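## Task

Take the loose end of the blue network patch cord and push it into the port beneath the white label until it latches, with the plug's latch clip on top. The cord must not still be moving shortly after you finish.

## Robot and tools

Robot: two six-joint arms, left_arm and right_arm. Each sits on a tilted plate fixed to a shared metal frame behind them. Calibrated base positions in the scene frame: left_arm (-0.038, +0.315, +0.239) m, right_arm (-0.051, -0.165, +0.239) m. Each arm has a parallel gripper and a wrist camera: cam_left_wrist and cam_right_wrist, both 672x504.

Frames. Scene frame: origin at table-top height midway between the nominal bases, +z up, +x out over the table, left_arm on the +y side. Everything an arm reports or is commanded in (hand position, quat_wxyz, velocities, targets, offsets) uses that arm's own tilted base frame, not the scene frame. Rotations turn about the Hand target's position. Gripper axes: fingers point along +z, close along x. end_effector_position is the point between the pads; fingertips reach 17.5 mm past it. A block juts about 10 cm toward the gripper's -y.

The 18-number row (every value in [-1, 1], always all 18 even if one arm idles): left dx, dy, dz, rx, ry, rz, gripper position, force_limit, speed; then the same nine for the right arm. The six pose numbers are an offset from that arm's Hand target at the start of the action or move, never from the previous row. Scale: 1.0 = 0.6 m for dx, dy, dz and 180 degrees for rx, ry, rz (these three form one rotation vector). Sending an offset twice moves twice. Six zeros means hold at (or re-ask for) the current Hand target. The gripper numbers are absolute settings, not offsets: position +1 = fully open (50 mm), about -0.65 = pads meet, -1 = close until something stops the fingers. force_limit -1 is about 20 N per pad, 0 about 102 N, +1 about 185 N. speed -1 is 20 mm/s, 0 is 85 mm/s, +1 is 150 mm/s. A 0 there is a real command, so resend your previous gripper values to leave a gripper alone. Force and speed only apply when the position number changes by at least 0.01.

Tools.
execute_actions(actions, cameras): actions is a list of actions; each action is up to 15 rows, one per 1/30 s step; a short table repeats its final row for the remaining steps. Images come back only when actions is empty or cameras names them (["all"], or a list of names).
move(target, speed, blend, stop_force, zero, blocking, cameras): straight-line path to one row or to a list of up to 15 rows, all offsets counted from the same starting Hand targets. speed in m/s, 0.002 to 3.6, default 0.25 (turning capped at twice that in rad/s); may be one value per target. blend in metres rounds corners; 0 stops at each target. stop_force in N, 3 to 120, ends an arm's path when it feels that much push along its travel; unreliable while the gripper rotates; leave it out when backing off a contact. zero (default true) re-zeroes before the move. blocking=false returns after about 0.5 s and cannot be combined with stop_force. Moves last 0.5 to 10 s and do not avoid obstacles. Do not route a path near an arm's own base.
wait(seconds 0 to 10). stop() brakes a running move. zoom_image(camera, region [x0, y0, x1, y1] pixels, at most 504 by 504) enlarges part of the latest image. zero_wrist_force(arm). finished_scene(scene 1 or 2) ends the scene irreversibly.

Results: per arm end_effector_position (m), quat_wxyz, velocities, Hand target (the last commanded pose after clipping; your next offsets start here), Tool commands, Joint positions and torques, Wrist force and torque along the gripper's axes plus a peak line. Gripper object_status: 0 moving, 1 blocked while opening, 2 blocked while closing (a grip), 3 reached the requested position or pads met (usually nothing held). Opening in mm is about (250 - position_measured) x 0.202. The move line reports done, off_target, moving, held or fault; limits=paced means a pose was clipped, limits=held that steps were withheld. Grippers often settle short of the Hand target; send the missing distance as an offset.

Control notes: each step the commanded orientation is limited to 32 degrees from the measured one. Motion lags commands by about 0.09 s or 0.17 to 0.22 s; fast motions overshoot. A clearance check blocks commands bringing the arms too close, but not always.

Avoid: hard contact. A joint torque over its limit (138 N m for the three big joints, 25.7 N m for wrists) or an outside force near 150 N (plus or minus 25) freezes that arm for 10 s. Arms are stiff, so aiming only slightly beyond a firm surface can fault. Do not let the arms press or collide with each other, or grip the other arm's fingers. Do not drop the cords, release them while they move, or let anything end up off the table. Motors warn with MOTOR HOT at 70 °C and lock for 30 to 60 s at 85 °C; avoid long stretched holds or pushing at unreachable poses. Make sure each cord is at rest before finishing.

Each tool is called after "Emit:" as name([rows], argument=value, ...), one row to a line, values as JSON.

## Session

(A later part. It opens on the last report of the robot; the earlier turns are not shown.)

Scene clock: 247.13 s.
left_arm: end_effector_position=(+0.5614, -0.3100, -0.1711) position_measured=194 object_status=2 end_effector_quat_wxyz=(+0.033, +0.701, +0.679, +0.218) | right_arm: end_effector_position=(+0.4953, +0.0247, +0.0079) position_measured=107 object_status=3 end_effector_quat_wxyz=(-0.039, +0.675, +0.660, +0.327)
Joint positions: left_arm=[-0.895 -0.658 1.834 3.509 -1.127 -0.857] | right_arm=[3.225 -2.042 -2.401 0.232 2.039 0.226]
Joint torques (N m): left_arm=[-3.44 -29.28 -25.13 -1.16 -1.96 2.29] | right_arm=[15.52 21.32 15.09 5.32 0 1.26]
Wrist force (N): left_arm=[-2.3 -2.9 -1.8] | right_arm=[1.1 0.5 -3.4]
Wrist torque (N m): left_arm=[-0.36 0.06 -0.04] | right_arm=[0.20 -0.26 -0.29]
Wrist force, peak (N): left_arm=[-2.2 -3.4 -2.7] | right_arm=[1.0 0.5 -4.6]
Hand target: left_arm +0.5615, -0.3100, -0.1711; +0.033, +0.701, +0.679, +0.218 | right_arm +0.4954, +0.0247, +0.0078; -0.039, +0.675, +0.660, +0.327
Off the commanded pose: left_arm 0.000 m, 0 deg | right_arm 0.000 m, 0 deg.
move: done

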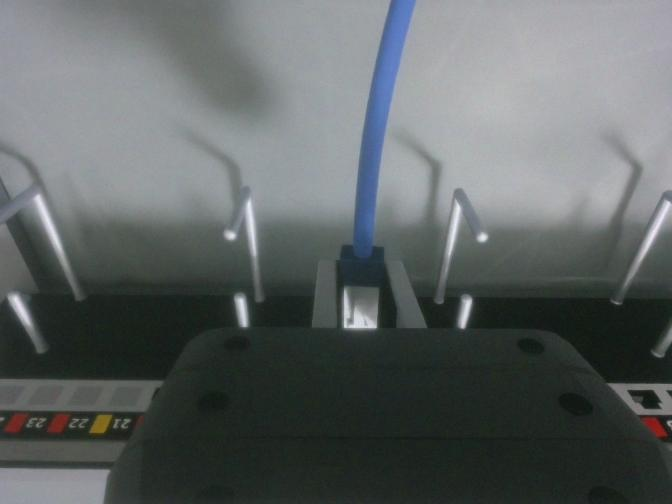

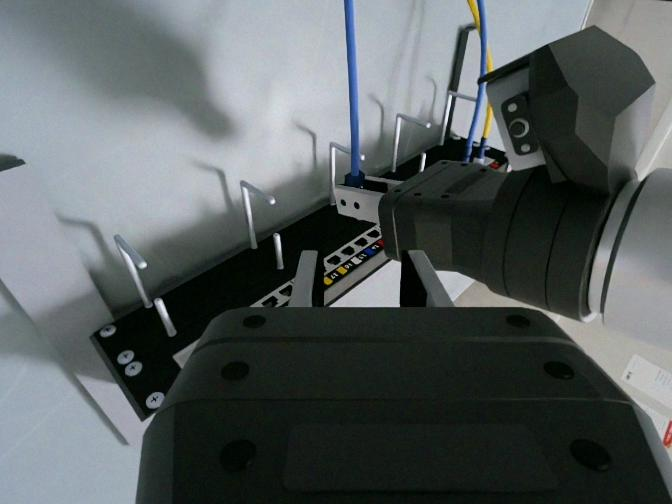

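Emit:
zoom_image(camera="cam_left_wrist", region=[0, 370, 180, 480])

Emit:
zoom_image(camera="cam_left_wrist", region=[560, 370, 672, 480])

Emit:
zoom_image(camera="cam_right_wrist", region=[300, 150, 410, 270])

Scaled by 2.800 from the camera's 672x504 image, which has a finer 960x720 frame.

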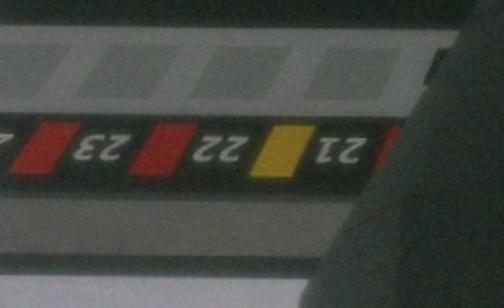

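Scaled by 4.500 from the camera's 672x504 image, which has a finer 960x720 frame.

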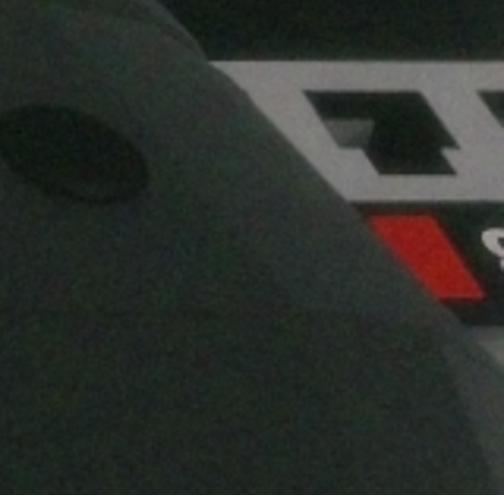

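Scaled by 4.200 from the camera's 672x504 image, which has a finer 960x720 frame.

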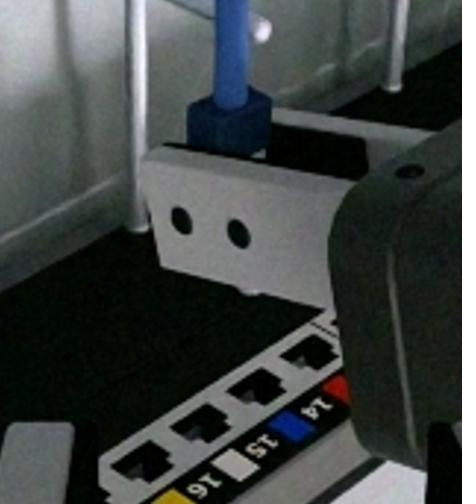

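Emit:
move(target=[0.034,0.0072,-0.0052,0,0,0,-1,-0.5,-1,0,0,0,0,0,0,0.3,-0.6,-1], speed=0.04, stop_force=5, cameras=["all"])

Emit:
zoom_image(camera="cam_right_wrist", region=[300, 160, 400, 260])

Emit:
zoom_image(camera="cam_left_wrist", region=[280, 220, 440, 335])

Scene clock: 269.30 s.
left_arm: end_effector_position=(+0.5819, -0.3056, -0.1742) position_measured=194 object_status=2 end_effector_quat_wxyz=(+0.033, +0.701, +0.679, +0.218) | right_arm: end_effector_position=(+0.4954, +0.0247, +0.0078) position_measured=107 object_status=3 end_effector_quat_wxyz=(-0.039, +0.675, +0.660, +0.327)
Joint positions: left_arm=[-0.864 -0.634 1.789 3.516 -1.128 -0.823] | right_arm=[3.225 -2.043 -2.401 0.232 2.038 0.227]
Joint torques (N m): left_arm=[-4.61 -30.89 -25.58 -1.25 -1.87 2.43] | right_arm=[16.33 21 14.28 5.11 -0.04 1.36]
Wrist force (N): left_arm=[-2.2 -2.9 -1.8] | right_arm=[1.0 0.4 -3.4]
Wrist torque (N m): left_arm=[-0.36 0.04 -0.06] | right_arm=[0.19 -0.25 -0.29]
Wrist force, peak (N): left_arm=[-2.5 -3.5 -2.2] | right_arm=[1.0 0.7 -3.7]
Hand target: left_arm +0.5819, -0.3056, -0.1742; +0.033, +0.701, +0.679, +0.218 | right_arm +0.4954, +0.0247, +0.0078; -0.039, +0.675, +0.660, +0.327
Off the commanded pose: left_arm 0.000 m, 0 deg | right_arm 0.000 m, 0 deg.
move: done

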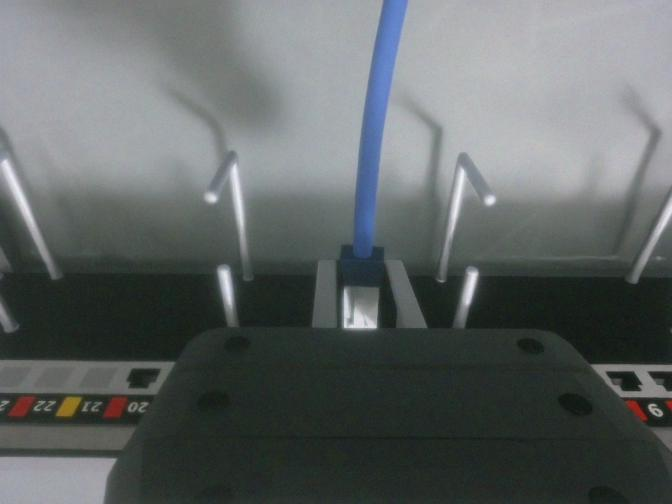

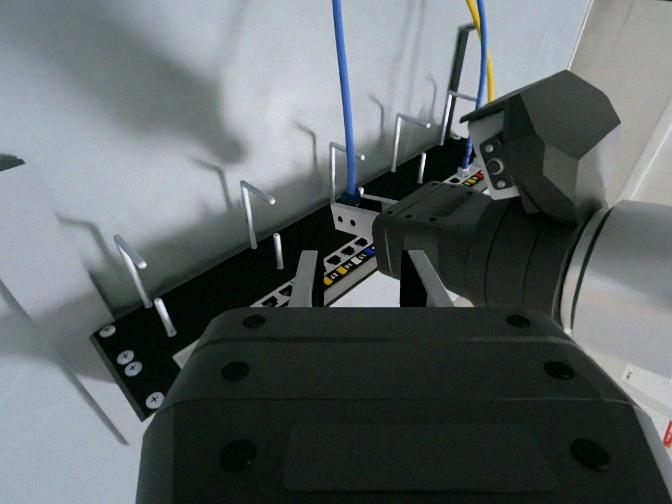

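Scaled by 5.040 from the camera's 672x504 image, which has a finer 960x720 frame.

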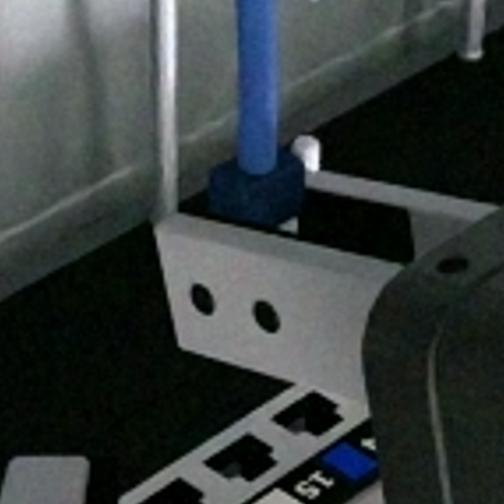

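Scaled by 3.150 from the camera's 672x504 image, which has a finer 960x720 frame.

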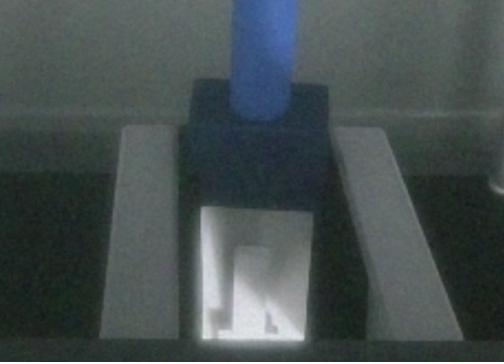

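Emit:
move(target=[0,0.0025,0,0,0,0,-1,-0.5,-1,0.101,-0.115,-0.0195,0.079,0.06,0.128,0.3,-0.6,-1], speed=0.15, cameras=["cam_right_wrist"])

Emit:
zoom_image(camera="cam_right_wrist", region=[290, 150, 450, 270])

Scene clock: 299.77 s.
left_arm: end_effector_position=(+0.5819, -0.3041, -0.1742) position_measured=194 object_status=2 end_effector_quat_wxyz=(+0.033, +0.701, +0.679, +0.218) | right_arm: end_effector_position=(+0.5559, -0.0443, -0.0039) position_measured=107 object_status=3 end_effector_quat_wxyz=(-0.247, +0.548, +0.730, +0.327)
Joint positions: left_arm=[-0.863 -0.635 1.792 3.513 -1.129 -0.821] | right_arm=[2.96 -2.219 -1.846 -0.853 2.396 -0.555]
Joint torques (N m): left_arm=[-4.27 -55.26 -1.5 -5.43 -2 2.58] | right_arm=[2.59 34.5 20.6 0.79 3.18 -1.68]
Wrist force (N): left_arm=[-2.2 -2.7 -2.0] | right_arm=[1.2 0.5 -3.4]
Wrist torque (N m): left_arm=[-0.35 0.06 -0.05] | right_arm=[0.19 -0.23 -0.18]
Wrist force, peak (N): left_arm=[-2.3 -2.8 -2.4] | right_arm=[1.1 0.6 -3.7]
Hand target: left_arm +0.5819, -0.3041, -0.1742; +0.033, +0.701, +0.679, +0.218 | right_arm +0.5560, -0.0443, -0.0039; -0.247, +0.548, +0.730, +0.327
Off the commanded pose: left_arm 0.000 m, 0 deg | right_arm 0.000 m, 0 deg.
move: done
Images, in order (width x height): cam_right_wrist 672x504.

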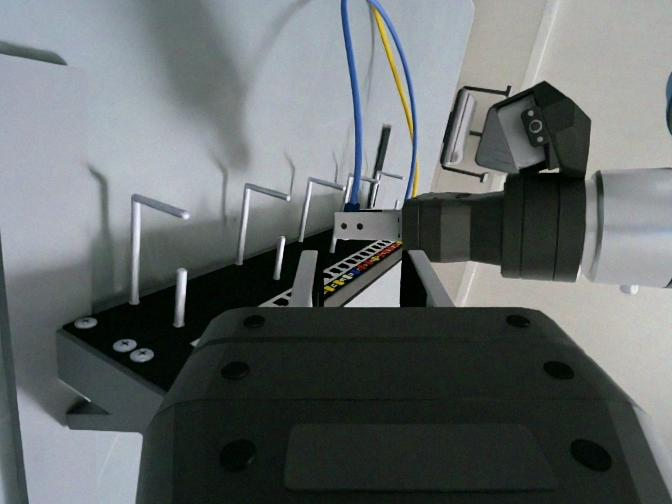

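Scaled by 3.150 from the camera's 672x504 image, which has a finer 960x720 frame.

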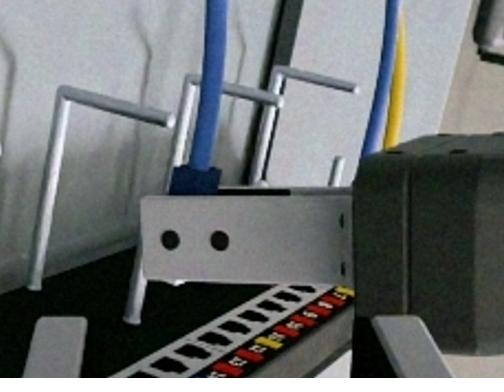

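Emit:
zoom_image(camera="cam_right_wrist", region=[325, 205, 405, 300])

Scaled by 5.305 from the camera's 672x504 image, which has a finer 960x720 frame.

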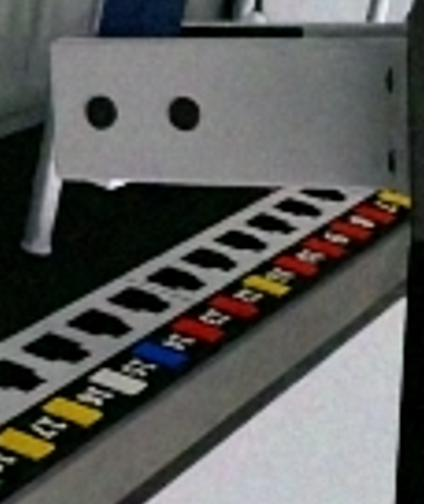

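Emit:
move(target=[0.0246,-0.001,-0.0025,0,0,0,-1,-0.5,-1,0,0,0,0,0,0,0.3,-0.6,-1], speed=0.05, stop_force=5, cameras=["all"])

Emit:
zoom_image(camera="cam_right_wrist", region=[305, 205, 405, 305])

Emit:
zoom_image(camera="cam_left_wrist", region=[80, 330, 220, 430])

Emit:
zoom_image(camera="cam_left_wrist", region=[532, 330, 672, 430])

Emit:
zoom_image(camera="cam_left_wrist", region=[310, 240, 410, 335])

Scene clock: 311.67 s.
left_arm: end_effector_position=(+0.5966, -0.3047, -0.1757) position_measured=194 object_status=2 end_effector_quat_wxyz=(+0.033, +0.701, +0.679, +0.218) | right_arm: end_effector_position=(+0.5560, -0.0443, -0.0039) position_measured=107 object_status=3 end_effector_quat_wxyz=(-0.247, +0.548, +0.730, +0.327)
Joint positions: left_arm=[-0.845 -0.617 1.751 3.528 -1.129 -0.802] | right_arm=[2.96 -2.219 -1.846 -0.853 2.396 -0.556]
Joint torques (N m): left_arm=[-3.56 -32.04 -26.03 -1.3 -1.98 2.49] | right_arm=[2.23 34.11 20.21 0.97 3.16 -1.72]
Wrist force (N): left_arm=[-1.9 -2.2 -2.0] | right_arm=[1.1 0.4 -3.3]
Wrist torque (N m): left_arm=[-0.26 0.01 -0.06] | right_arm=[0.18 -0.21 -0.19]
Wrist force, peak (N): left_arm=[-1.8 -3.2 -2.3] | right_arm=[1.2 0.5 -3.5]
Hand target: left_arm +0.5966, -0.3047, -0.1757; +0.033, +0.701, +0.679, +0.218 | right_arm +0.5560, -0.0443, -0.0039; -0.247, +0.548, +0.730, +0.327
Off the commanded pose: left_arm 0.000 m, 0 deg | right_arm 0.000 m, 0 deg.
move: done

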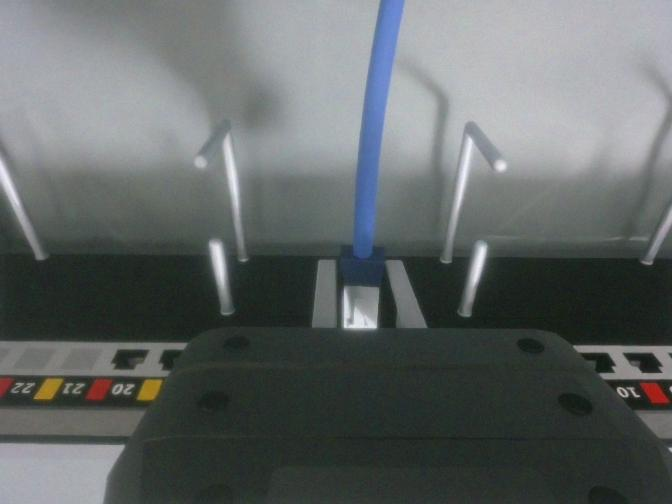

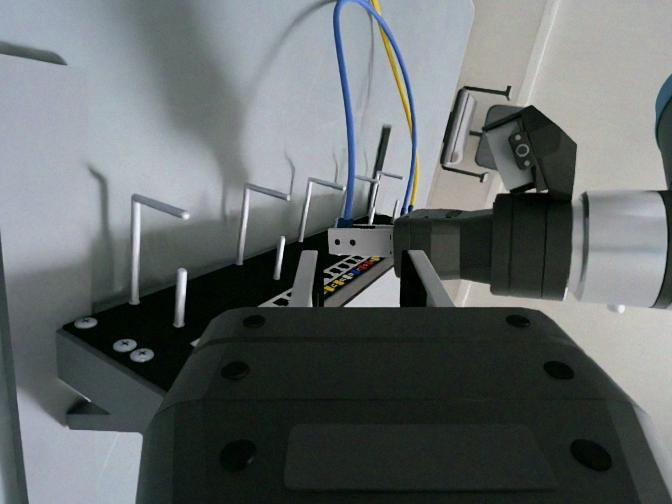

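Scaled by 5.040 from the camera's 672x504 image, which has a finer 960x720 frame.

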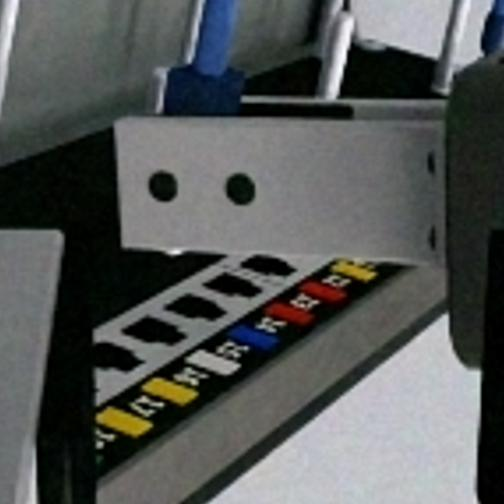

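Scaled by 3.600 from the camera's 672x504 image, which has a finer 960x720 frame.

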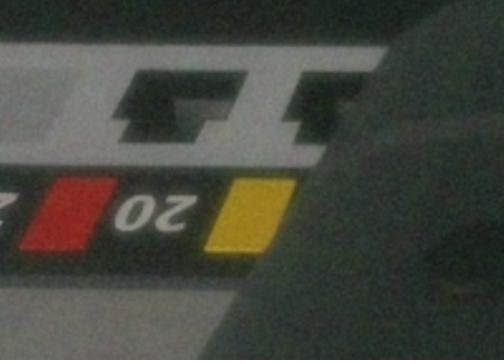

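Scaled by 3.600 from the camera's 672x504 image, which has a finer 960x720 frame.

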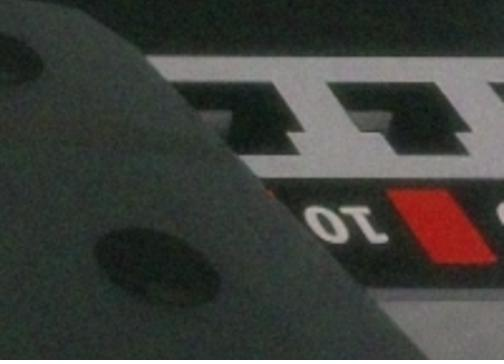

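Scaled by 5.040 from the camera's 672x504 image, which has a finer 960x720 frame.

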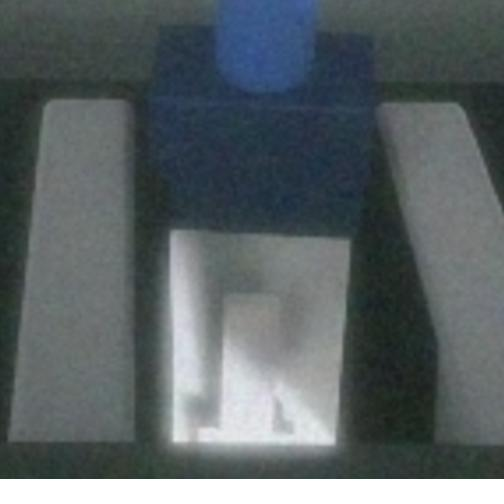

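Emit:
move([
  [0.001,0.0012,-0.0015,0,0,0,-1,-0.5,-1,0,0,0,0,0,0,0.3,-0.6,-1],
  [0.0343,0.0007,0.0017,0,0,0,-1,-0.5,-1,0,0,0,0,0,0,0.3,-0.6,-1],
], speed=0.02, stop_force=6, cameras=["all"])

Emit:
zoom_image(camera="cam_right_wrist", region=[305, 205, 405, 305])

Scene clock: 323.40 s.
left_arm: end_effector_position=(+0.6151, -0.3043, -0.1749) position_measured=194 object_status=2 end_effector_quat_wxyz=(+0.033, +0.701, +0.679, +0.218) | right_arm: end_effector_position=(+0.5560, -0.0443, -0.0039) position_measured=107 object_status=3 end_effector_quat_wxyz=(-0.247, +0.548, +0.730, +0.327)
Joint positions: left_arm=[-0.822 -0.601 1.703 3.549 -1.131 -0.777] | right_arm=[2.96 -2.219 -1.846 -0.853 2.396 -0.556]
Joint torques (N m): left_arm=[-26.07 -58.4 -2.61 -5.48 1.29 -2.15] | right_arm=[2.55 33.85 19.25 0.98 3.13 -1.75]
Wrist force (N): left_arm=[-1.7 -3.7 -2.2] | right_arm=[1.2 0.5 -3.3]
Wrist torque (N m): left_arm=[-0.25 0.05 0.01] | right_arm=[0.18 -0.23 -0.18]
Wrist force, peak (N): left_arm=[0.4 -25.0 -12.7] | right_arm=[1.3 0.5 -3.5]
Hand target: left_arm +0.6151, -0.3043, -0.1749; +0.033, +0.701, +0.679, +0.218 (not the last commanded pose) | right_arm +0.5560, -0.0443, -0.0039; -0.247, +0.548, +0.730, +0.327
Off the commanded pose: left_arm 0.002 m, 0 deg | right_arm 0.000 m, 0 deg.
move: contact (left_arm); path passed 1 of 2 targets

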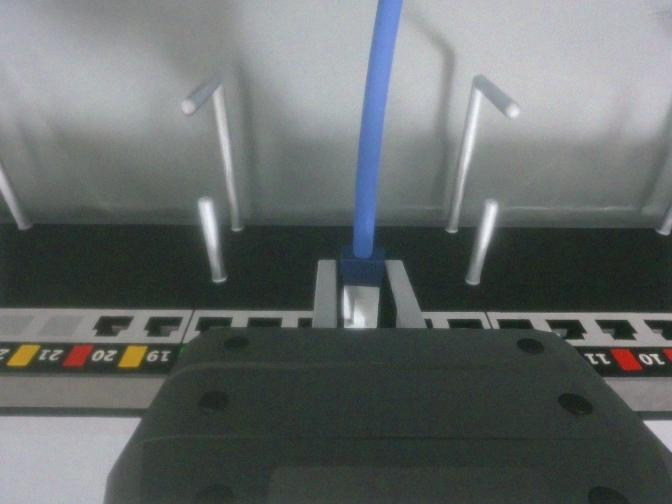

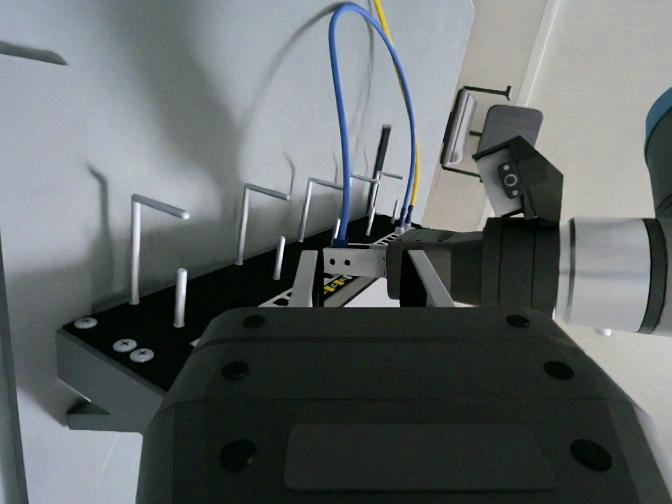

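Scaled by 5.040 from the camera's 672x504 image, which has a finer 960x720 frame.

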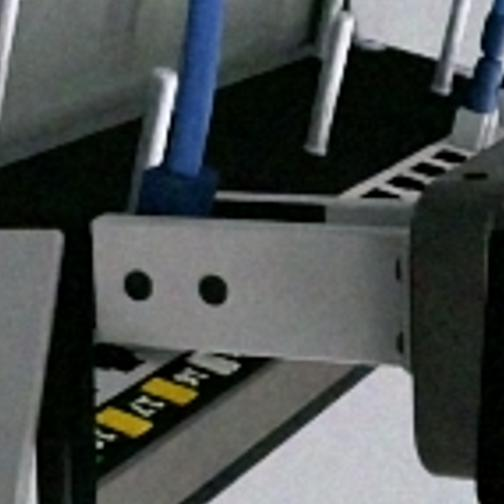

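Emit:
move([
  [0,0,0,0,0,0,-0.25,-0.5,-1,0,0,0,0,0,0,0.3,-0.6,-1],
  [-0.01327,0.00012,-0.00127,0,0,0,-0.25,-0.5,-1,0,0,0,0,0,0,0.3,-0.6,-1],
  [-0.01327,0.00012,-0.00127,0,0,0,-1,-0.2,-1,0,0,0,0,0,0,0.3,-0.6,-1],
], speed=0.05, cameras=["cam_left_wrist"])

Emit:
zoom_image(camera="cam_left_wrist", region=[280, 220, 440, 335])

Emit:
move(target=[0.020,-0.0002,0.0019,0,0,0,-1,-0.2,-1,0,0,0,0,0,0,0.3,-0.6,-1], speed=0.02, stop_force=30, cameras=["all"])

Emit:
zoom_image(camera="cam_left_wrist", region=[280, 220, 440, 335])

Emit:
zoom_image(camera="cam_right_wrist", region=[305, 205, 405, 305])

Scene clock: 334.87 s.
left_arm: end_effector_position=(+0.6071, -0.3042, -0.1757) position_measured=196 object_status=2 end_effector_quat_wxyz=(+0.033, +0.701, +0.679, +0.218) | right_arm: end_effector_position=(+0.5560, -0.0443, -0.0039) position_measured=107 object_status=3 end_effector_quat_wxyz=(-0.247, +0.548, +0.730, +0.327)
Joint positions: left_arm=[-0.832 -0.608 1.724 3.538 -1.13 -0.787] | right_arm=[2.96 -2.219 -1.846 -0.853 2.396 -0.556]
Joint torques (N m): left_arm=[-26.55 -57.07 -1.78 -5.23 2.85 -2.17] | right_arm=[2.34 34.13 19.76 0.92 3.15 -1.8]
Wrist force (N): left_arm=[-2.1 -1.8 -2.0] | right_arm=[1.3 0.5 -3.2]
Wrist torque (N m): left_arm=[-0.20 0.04 0.06] | right_arm=[0.19 -0.25 -0.19]
Wrist force, peak (N): left_arm=[-3.1 -5.0 -2.3] | right_arm=[1.5 0.5 -3.4]
Hand target: left_arm +0.6071, -0.3042, -0.1757; +0.033, +0.701, +0.679, +0.218 | right_arm +0.5560, -0.0443, -0.0039; -0.247, +0.548, +0.730, +0.327
Off the commanded pose: left_arm 0.000 m, 0 deg | right_arm 0.000 m, 0 deg.
move: done
Images, in order (width x height): cam_left_wrist 672x504.

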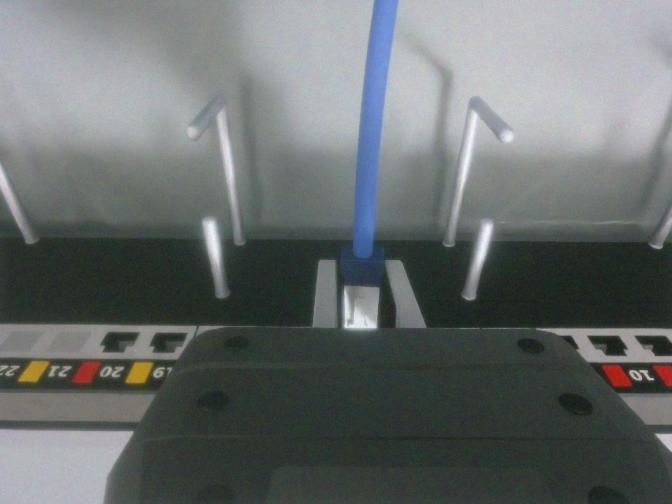

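Scaled by 3.150 from the camera's 672x504 image, which has a finer 960x720 frame.

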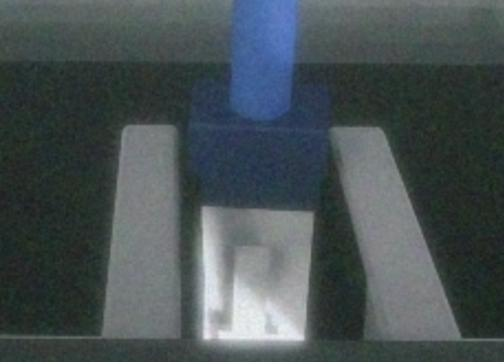

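Scene clock: 336.43 s.
left_arm: end_effector_position=(+0.6157, -0.3043, -0.1749) position_measured=196 object_status=2 end_effector_quat_wxyz=(+0.033, +0.701, +0.679, +0.218) | right_arm: end_effector_position=(+0.5560, -0.0443, -0.0039) position_measured=107 object_status=3 end_effector_quat_wxyz=(-0.247, +0.548, +0.730, +0.327)
Joint positions: left_arm=[-0.822 -0.601 1.702 3.55 -1.131 -0.776] | right_arm=[2.96 -2.219 -1.846 -0.853 2.396 -0.556]
Joint torques (N m): left_arm=[-20.79 -64.11 -9.51 -6.55 5.93 -2.09] | right_arm=[2.63 34.45 19.6 1.06 3.04 -1.74]
Wrist force (N): left_arm=[-4.7 -22.9 -3.2] | right_arm=[1.0 0.5 -3.3]
Wrist torque (N m): left_arm=[-0.63 0.04 0.13] | right_arm=[0.19 -0.19 -0.19]
Wrist force, peak (N): left_arm=[4.1 -42.9 -26.3] | right_arm=[1.3 0.6 -3.5]
Hand target: left_arm +0.6157, -0.3043, -0.1749; +0.033, +0.701, +0.679, +0.218 (not the last commanded pose) | right_arm +0.5560, -0.0443, -0.0039; -0.247, +0.548, +0.730, +0.327
Off the commanded pose: left_arm 0.003 m, 0 deg | right_arm 0.000 m, 0 deg.
move: contact (left_arm)

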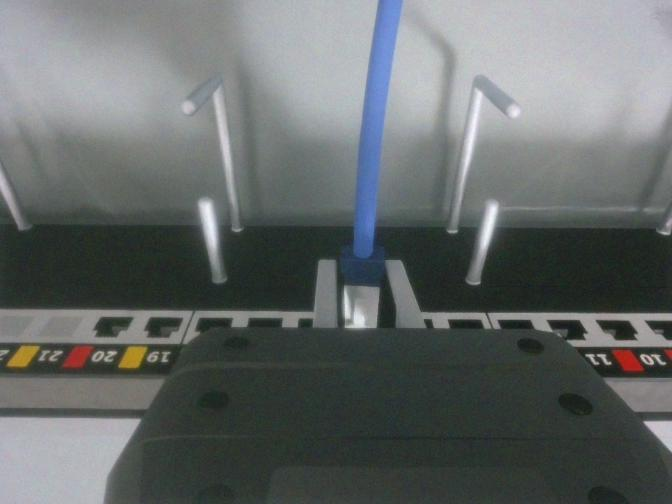

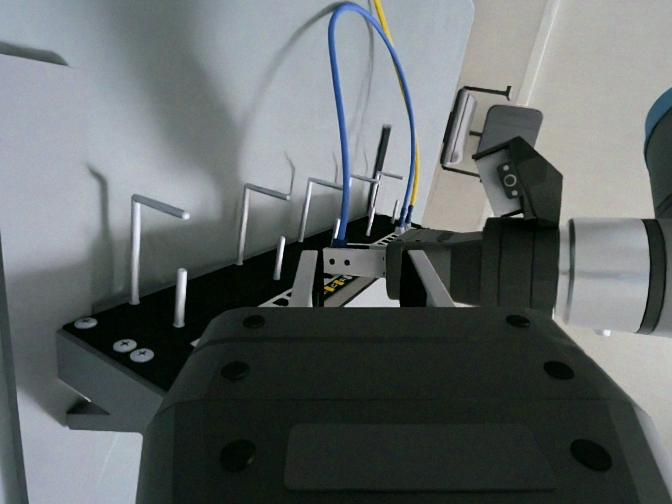

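Scaled by 3.150 from the camera's 672x504 image, which has a finer 960x720 frame.

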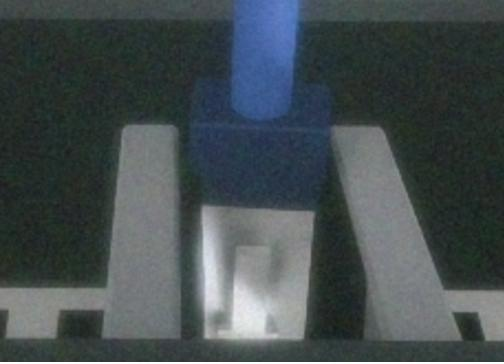

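Scaled by 5.040 from the camera's 672x504 image, which has a finer 960x720 frame.

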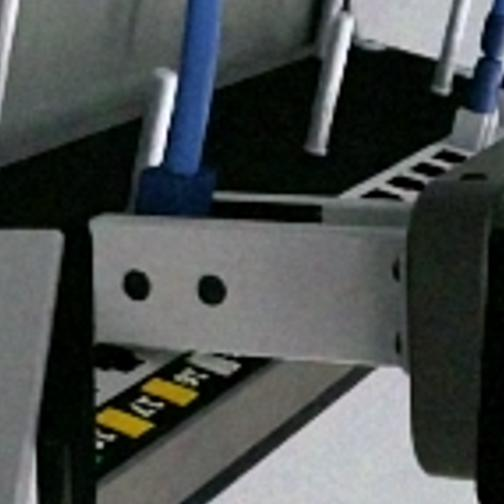

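Emit:
move([
  [0,0,0,0,0,0,0.0,-0.5,-1,0,0,0,0,0,0,0.3,-0.6,-1],
  [-0.015,0.00012,-0.0014,0,0,0,0,-0.5,-1,0,0,0,0,0,0,0.3,-0.6,-1],
], speed=0.05, cameras=["all"])

Emit:
zoom_image(camera="cam_left_wrist", region=[280, 220, 440, 335])

Emit:
zoom_image(camera="cam_right_wrist", region=[305, 205, 405, 305])

Scene clock: 341.87 s.
left_arm: end_effector_position=(+0.6067, -0.3042, -0.1757) position_measured=152 object_status=3 end_effector_quat_wxyz=(+0.033, +0.701, +0.679, +0.218) | right_arm: end_effector_position=(+0.5560, -0.0443, -0.0039) position_measured=107 object_status=3 end_effector_quat_wxyz=(-0.247, +0.548, +0.730, +0.327)
Joint positions: left_arm=[-0.832 -0.608 1.725 3.538 -1.13 -0.787] | right_arm=[2.96 -2.219 -1.846 -0.853 2.396 -0.556]
Joint torques (N m): left_arm=[-26.55 -56.79 -0.53 -5.46 2.59 -2] | right_arm=[2.62 34.01 19.66 1.09 3 -1.83]
Wrist force (N): left_arm=[-3.2 -3.4 -1.7] | right_arm=[0.9 0.4 -3.4]
Wrist torque (N m): left_arm=[-0.44 0.25 0.07] | right_arm=[0.18 -0.19 -0.18]
Wrist force, peak (N): left_arm=[-4.7 -23.2 -3.2] | right_arm=[1.4 0.5 -3.5]
Hand target: left_arm +0.6067, -0.3042, -0.1758; +0.033, +0.701, +0.679, +0.218 | right_arm +0.5560, -0.0443, -0.0039; -0.247, +0.548, +0.730, +0.327
Off the commanded pose: left_arm 0.000 m, 0 deg | right_arm 0.000 m, 0 deg.
move: done

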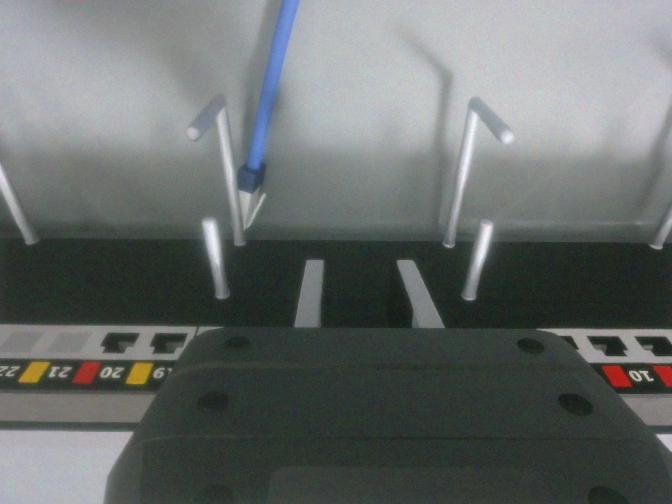

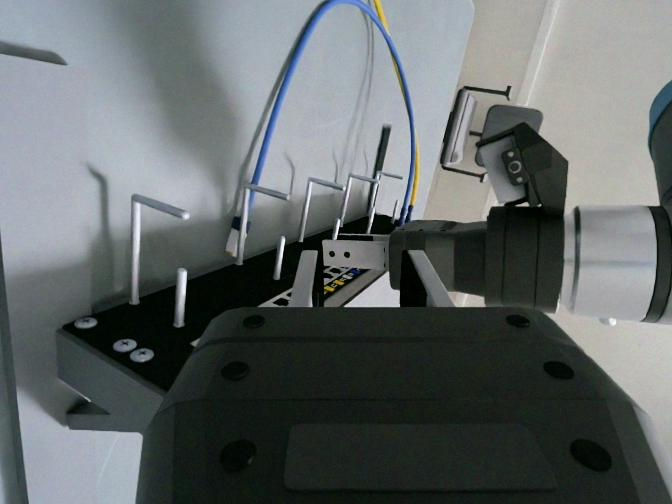

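Scaled by 3.150 from the camera's 672x504 image, which has a finer 960x720 frame.

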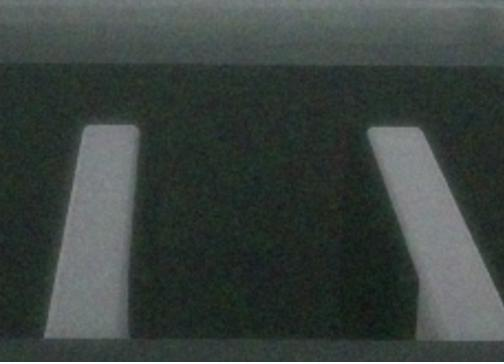

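Scaled by 5.040 from the camera's 672x504 image, which has a finer 960x720 frame.

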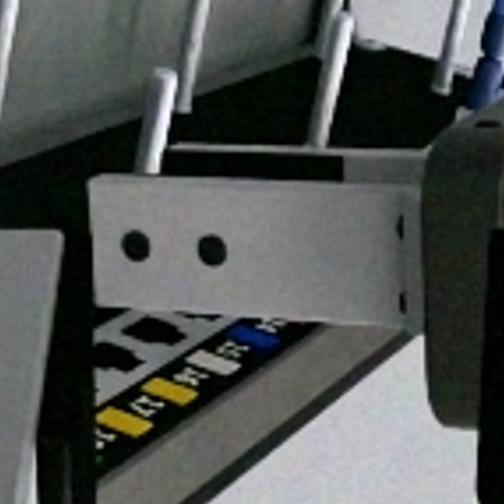

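Emit:
move([
  [-0.276,0.13,0.268,0,0,0,0,-0.5,-1,0,0,0,0,0,0,0.3,-0.6,-1],
  [-0.276,0.13,0.268,0,0,0,0,-0.5,-1,0.014,0.212,-0.091,-0.325,-0.117,-0.123,0.3,-0.6,-1],
], cameras=["all"])

Emit:
zoom_image(camera="cam_right_wrist", region=[236, 100, 436, 300])

Scene clock: 378.37 s.
left_arm: end_effector_position=(+0.4411, -0.2262, -0.0150) position_measured=152 object_status=3 end_effector_quat_wxyz=(+0.033, +0.701, +0.679, +0.218) | right_arm: end_effector_position=(+0.5644, +0.0829, -0.0585) position_measured=107 object_status=3 end_effector_quat_wxyz=(+0.243, +0.655, +0.713, +0.062)
Joint positions: left_arm=[-0.99 -1.227 2.285 3.673 -1.127 -0.962] | right_arm=[3.73 -2.162 -2.232 -0.063 1.127 0.447]
Joint torques (N m): left_arm=[-21.03 -33.87 -4.81 -1.12 -1.91 -2.23] | right_arm=[20.8 23.41 18.67 2.41 -1.65 1.01]
Wrist force (N): left_arm=[-3.4 -3.8 -1.6] | right_arm=[0.1 -0.2 -2.9]
Wrist torque (N m): left_arm=[-0.50 0.25 0.08] | right_arm=[0.09 -0.11 -0.33]
Wrist force, peak (N): left_arm=[-2.5 -4.9 -2.7] | right_arm=[0.5 0.4 -3.9]
Hand target: left_arm +0.4411, -0.2262, -0.0150; +0.033, +0.701, +0.679, +0.218 | right_arm +0.5644, +0.0829, -0.0585; +0.243, +0.655, +0.713, +0.062
Off the commanded pose: left_arm 0.000 m, 0 deg | right_arm 0.000 m, 0 deg.
move: done

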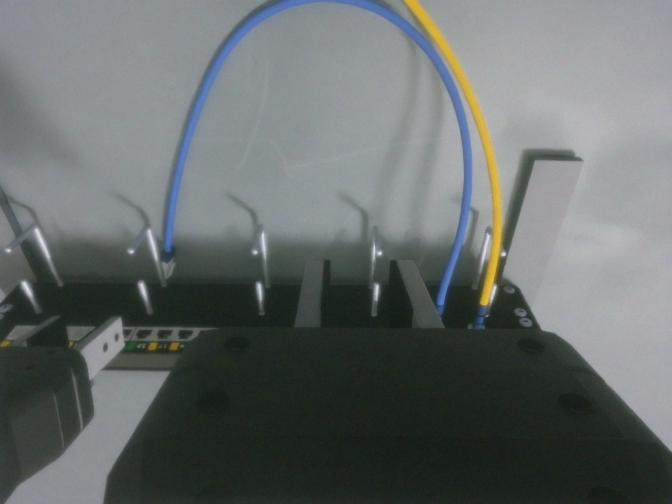

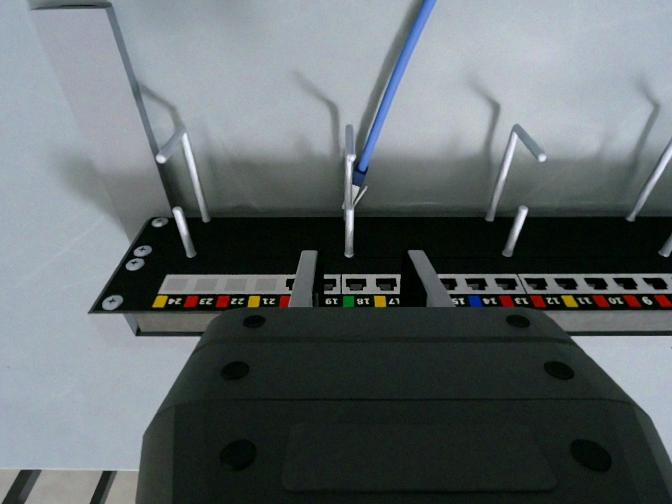

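Scaled by 2.520 from the camera's 672x504 image, which has a finer 960x720 frame.

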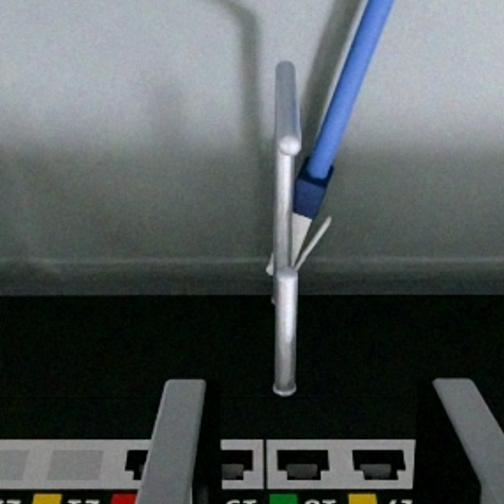

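Emit:
move([
  [0,0,0,0,0,0,0,-0.5,-1,-0.0865,0.0177,-0.135,0.0087,-0.0243,-0.0891,0.1,-0.6,-1],
  [0,0,0,0,0,0,0,-0.5,-1,-0.0775,-0.0074,-0.2265,0.0087,-0.0243,-0.0891,0.1,-0.6,-1],
], speed=[0.2,0.05], cameras=["cam_right_wrist"])

Scene clock: 391.73 s.
left_arm: end_effector_position=(+0.4411, -0.2262, -0.0150) position_measured=152 object_status=3 end_effector_quat_wxyz=(+0.033, +0.701, +0.679, +0.218) | right_arm: end_effector_position=(+0.5179, +0.0785, -0.1943) position_measured=138 object_status=3 end_effector_quat_wxyz=(+0.268, +0.749, +0.604, +0.062)
Joint positions: left_arm=[-0.99 -1.227 2.285 3.673 -1.127 -0.962] | right_arm=[3.826 -2.539 -2.246 0.209 1.03 0.861]
Joint torques (N m): left_arm=[-21.26 -34.3 -5.63 -1.27 -1.63 -2.22] | right_arm=[6.45 27.44 11.07 4.85 0.89 -1.89]
Wrist force (N): left_arm=[-2.8 -3.8 -1.8] | right_arm=[0.0 -0.2 -2.8]
Wrist torque (N m): left_arm=[-0.51 0.16 0.08] | right_arm=[0.09 -0.11 -0.25]
Wrist force, peak (N): left_arm=[-3.8 -3.7 -1.9] | right_arm=[-0.3 1.0 -3.6]
Hand target: left_arm +0.4411, -0.2262, -0.0150; +0.033, +0.701, +0.679, +0.218 | right_arm +0.5179, +0.0785, -0.1944; +0.268, +0.749, +0.604, +0.062
Off the commanded pose: left_arm 0.000 m, 0 deg | right_arm 0.000 m, 0 deg.
move: done
Images, in order (width x height): cam_right_wrist 672x504.

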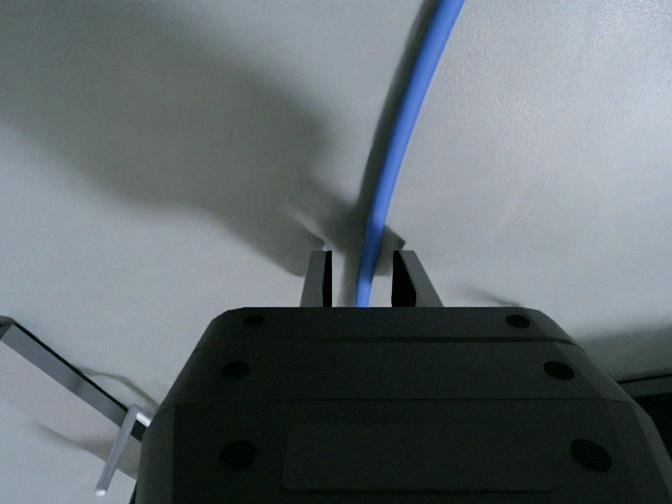

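Emit:
move([
  [0,0,0,0,0,0,0,-0.5,-1,0,0,0,0,0,0,-1,-0.6,-0.5],
  [0,0,0,0,0,0,0,-0.5,-1,-0.0013,0.0035,0.0128,0,0,0,-1,-0.6,-0.5],
  [0,0,0,0,0,0,0,-0.5,-1,-0.1855,0.0587,-0.0203,0,0,0,-1,-0.6,-0.5],
  [0,0,0,0,0,0,0,-0.5,-1,-0.1842,0.0552,-0.0331,0,0,0,-1,-0.6,-0.5],
], speed=0.08)

Emit:
move([
  [0,0,0,0,0,0,0,-0.5,-1,0,0,0,0,0,0,0.3,-0.6,-1],
  [0,0,0,0,0,0,0,-0.5,-1,-0.0141,0.0393,0.144,0,0,0,0.3,-0.6,-1],
], speed=0.15, cameras=["all"])

Emit:
zoom_image(camera="cam_right_wrist", region=[286, 150, 486, 320])

Scene clock: 400.23 s.
left_arm: end_effector_position=(+0.4411, -0.2262, -0.0150) position_measured=152 object_status=3 end_effector_quat_wxyz=(+0.033, +0.701, +0.679, +0.218) | right_arm: end_effector_position=(+0.4209, +0.1091, -0.2040) position_measured=231 object_status=2 end_effector_quat_wxyz=(+0.267, +0.748, +0.604, +0.062)
Joint positions: left_arm=[-0.99 -1.227 2.285 3.673 -1.127 -0.962] | right_arm=[4.065 -2.57 -2.437 0.284 1.015 1.14]
Joint torques (N m): left_arm=[-20.55 -35.27 -6.7 -1.52 -1.09 -1.97] | right_arm=[4.74 41.64 7.03 2.02 -0.84 -1.89]
Wrist force (N): left_arm=[-3.2 -3.6 -1.9] | right_arm=[0.1 -0.1 -2.9]
Wrist torque (N m): left_arm=[-0.50 0.23 0.08] | right_arm=[0.11 -0.12 -0.24]
Wrist force, peak (N): left_arm=[-3.7 -3.8 -1.9] | right_arm=[1.2 -2.4 -4.0]
Hand target: left_arm +0.4411, -0.2262, -0.0150; +0.033, +0.701, +0.679, +0.218 | right_arm +0.4209, +0.1091, -0.2040; +0.267, +0.748, +0.604, +0.062 (not the last commanded pose)
Off the commanded pose: left_arm 0.000 m, 0 deg | right_arm 0.017 m, 0 deg.
move: held (right_arm; a check stopped the path); path passed 2 of 4 targets; limits=held
pose unreachable (right arm): on one or more control steps of this call, first in action 0 (counted from 0), this arm could not follow its commanded pose, so it was not sent that pose on those steps. It may still have moved: this result reports where it is.
cause: moving toward the commanded pose would bring a part of the arm too close to another arm (a part of this arm just beyond joint 3 (elbow) and a part of the left arm just beyond its joint 3 (elbow), at the place that arm is still heading or pushing toward).

Scene clock: 402.77 s.
left_arm: end_effector_position=(+0.4411, -0.2262, -0.0150) position_measured=152 object_status=3 end_effector_quat_wxyz=(+0.033, +0.701, +0.679, +0.218) | right_arm: end_effector_position=(+0.4151, +0.1252, -0.1445) position_measured=107 object_status=3 end_effector_quat_wxyz=(+0.267, +0.748, +0.604, +0.064)
Joint positions: left_arm=[-0.99 -1.227 2.285 3.673 -1.127 -0.962] | right_arm=[4.107 -2.34 -2.497 0.093 1.015 1.186]
Joint torques (N m): left_arm=[-19.98 -33.92 -6.96 -1.29 -0.86 -2.25] | right_arm=[4.03 21.48 11.51 4.84 -2 -1.89]
Wrist force (N): left_arm=[-3.7 -3.6 -1.5] | right_arm=[0.1 -0.1 -3.0]
Wrist torque (N m): left_arm=[-0.49 0.30 0.08] | right_arm=[0.11 -0.12 -0.24]
Wrist force, peak (N): left_arm=[-3.8 -3.8 -1.8] | right_arm=[0.8 3.8 -8.9]
Hand target: left_arm +0.4411, -0.2262, -0.0150; +0.033, +0.701, +0.679, +0.218 | right_arm +0.4151, +0.1251, -0.1445; +0.267, +0.748, +0.604, +0.064 (not the last commanded pose)
Off the commanded pose: left_arm 0.000 m, 0 deg | right_arm 0.028 m, 0 deg.
move: held (right_arm; a check stopped the path); path passed 1 of 2 targets; limits=held
pose unreachable (right arm): on one or more control steps of this call, first in action 0 (counted from 0), this arm could not follow its commanded pose, so it was not sent that pose on those steps. It may still have moved: this result reports where it is.
cause: moving toward the commanded pose would bring a part of the arm too close to another arm (a part of this arm just beyond joint 5 (wrist 2) and the left arm's gripper, at the place that arm is still heading or pushing toward).

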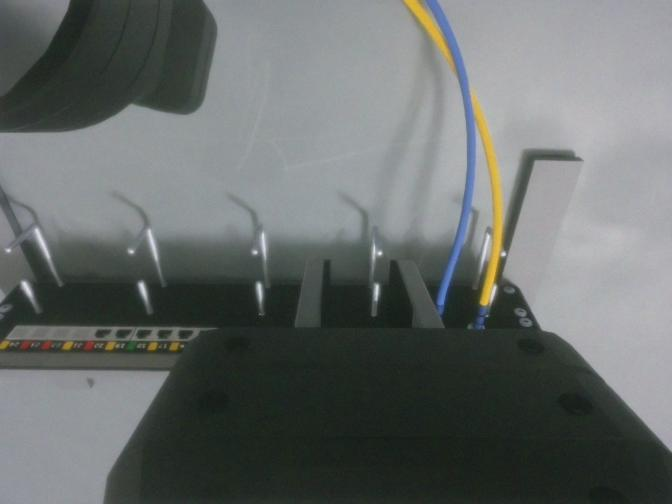

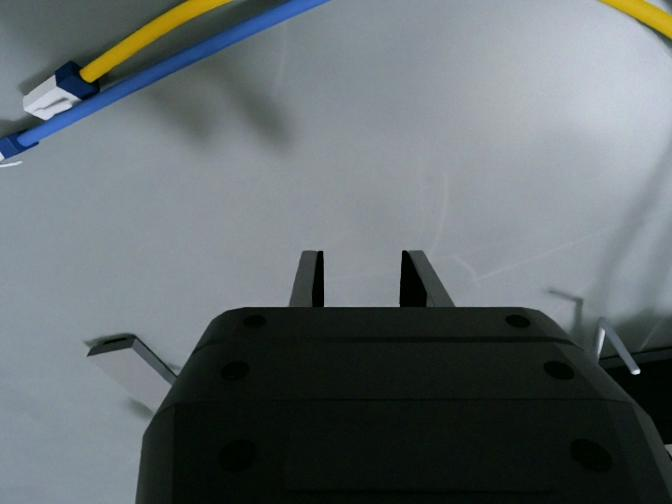

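Scaled by 2.520 from the camera's 672x504 image, which has a finer 960x720 frame.

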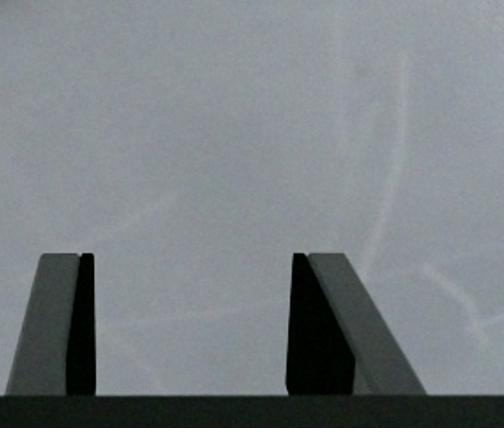

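Emit:
move([
  [-0.054,0.246,0.235,0,0,0,0,-0.5,-1,0,0,0,0,0,0,0.3,-0.6,-1],
  [-0.054,0.246,0.235,0,0,0,0,-0.5,-1,-0.1005,-0.1895,0.094,0.0332,-0.0923,-0.339,0.3,-0.6,-1],
], cameras=["all"])

Emit:
zoom_image(camera="cam_right_wrist", region=[236, 80, 436, 300])

Scene clock: 416.50 s.
left_arm: end_effector_position=(+0.4087, -0.0786, +0.1260) position_measured=152 object_status=3 end_effector_quat_wxyz=(+0.033, +0.701, +0.679, +0.218) | right_arm: end_effector_position=(+0.3548, +0.0114, -0.0881) position_measured=107 object_status=3 end_effector_quat_wxyz=(+0.305, +0.946, +0.096, +0.052)
Joint positions: left_arm=[-0.815 -1.81 2.411 4.047 -1.131 -0.769] | right_arm=[3.997 -2.01 -2.568 -0.519 1.058 2.327]
Joint torques (N m): left_arm=[4.85 -17.39 -34 -1.24 -1.91 1.73] | right_arm=[2.39 30.76 15.66 1.16 0.82 1.17]
Wrist force (N): left_arm=[-3.3 -3.4 -1.7] | right_arm=[0.0 -0.1 -3.0]
Wrist torque (N m): left_arm=[-0.44 0.26 -0.04] | right_arm=[0.11 -0.11 -0.35]
Wrist force, peak (N): left_arm=[-5.5 -3.7 -0.6] | right_arm=[0.0 -0.2 -3.3]
Hand target: left_arm +0.4087, -0.0786, +0.1260; +0.033, +0.701, +0.679, +0.218 | right_arm +0.3548, +0.0114, -0.0881; +0.305, +0.946, +0.096, +0.052
Off the commanded pose: left_arm 0.000 m, 0 deg | right_arm 0.000 m, 0 deg.
move: done

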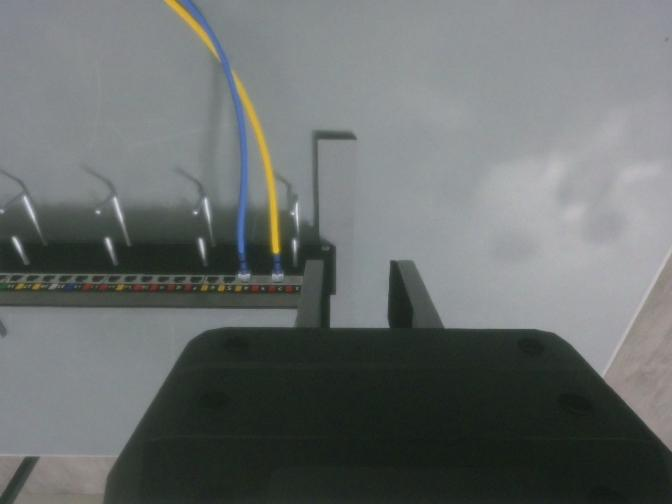

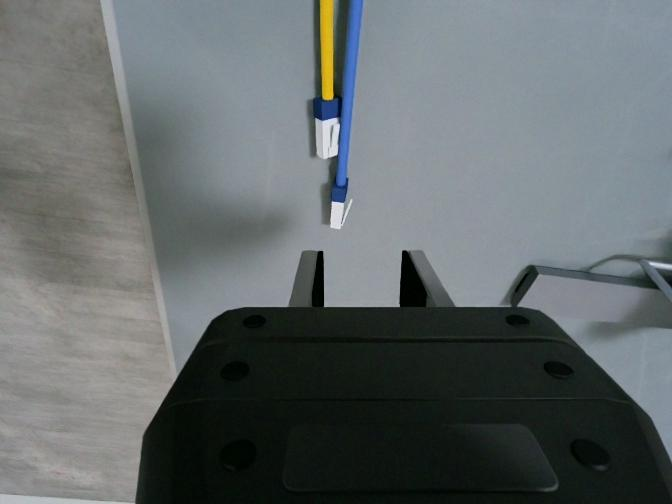

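Scaled by 2.291 from the camera's 672x504 image, which has a finer 960x720 frame.

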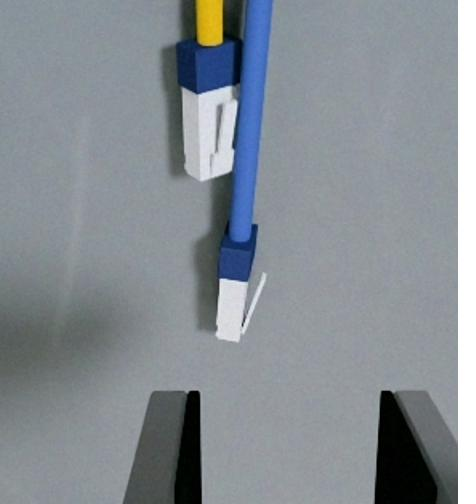

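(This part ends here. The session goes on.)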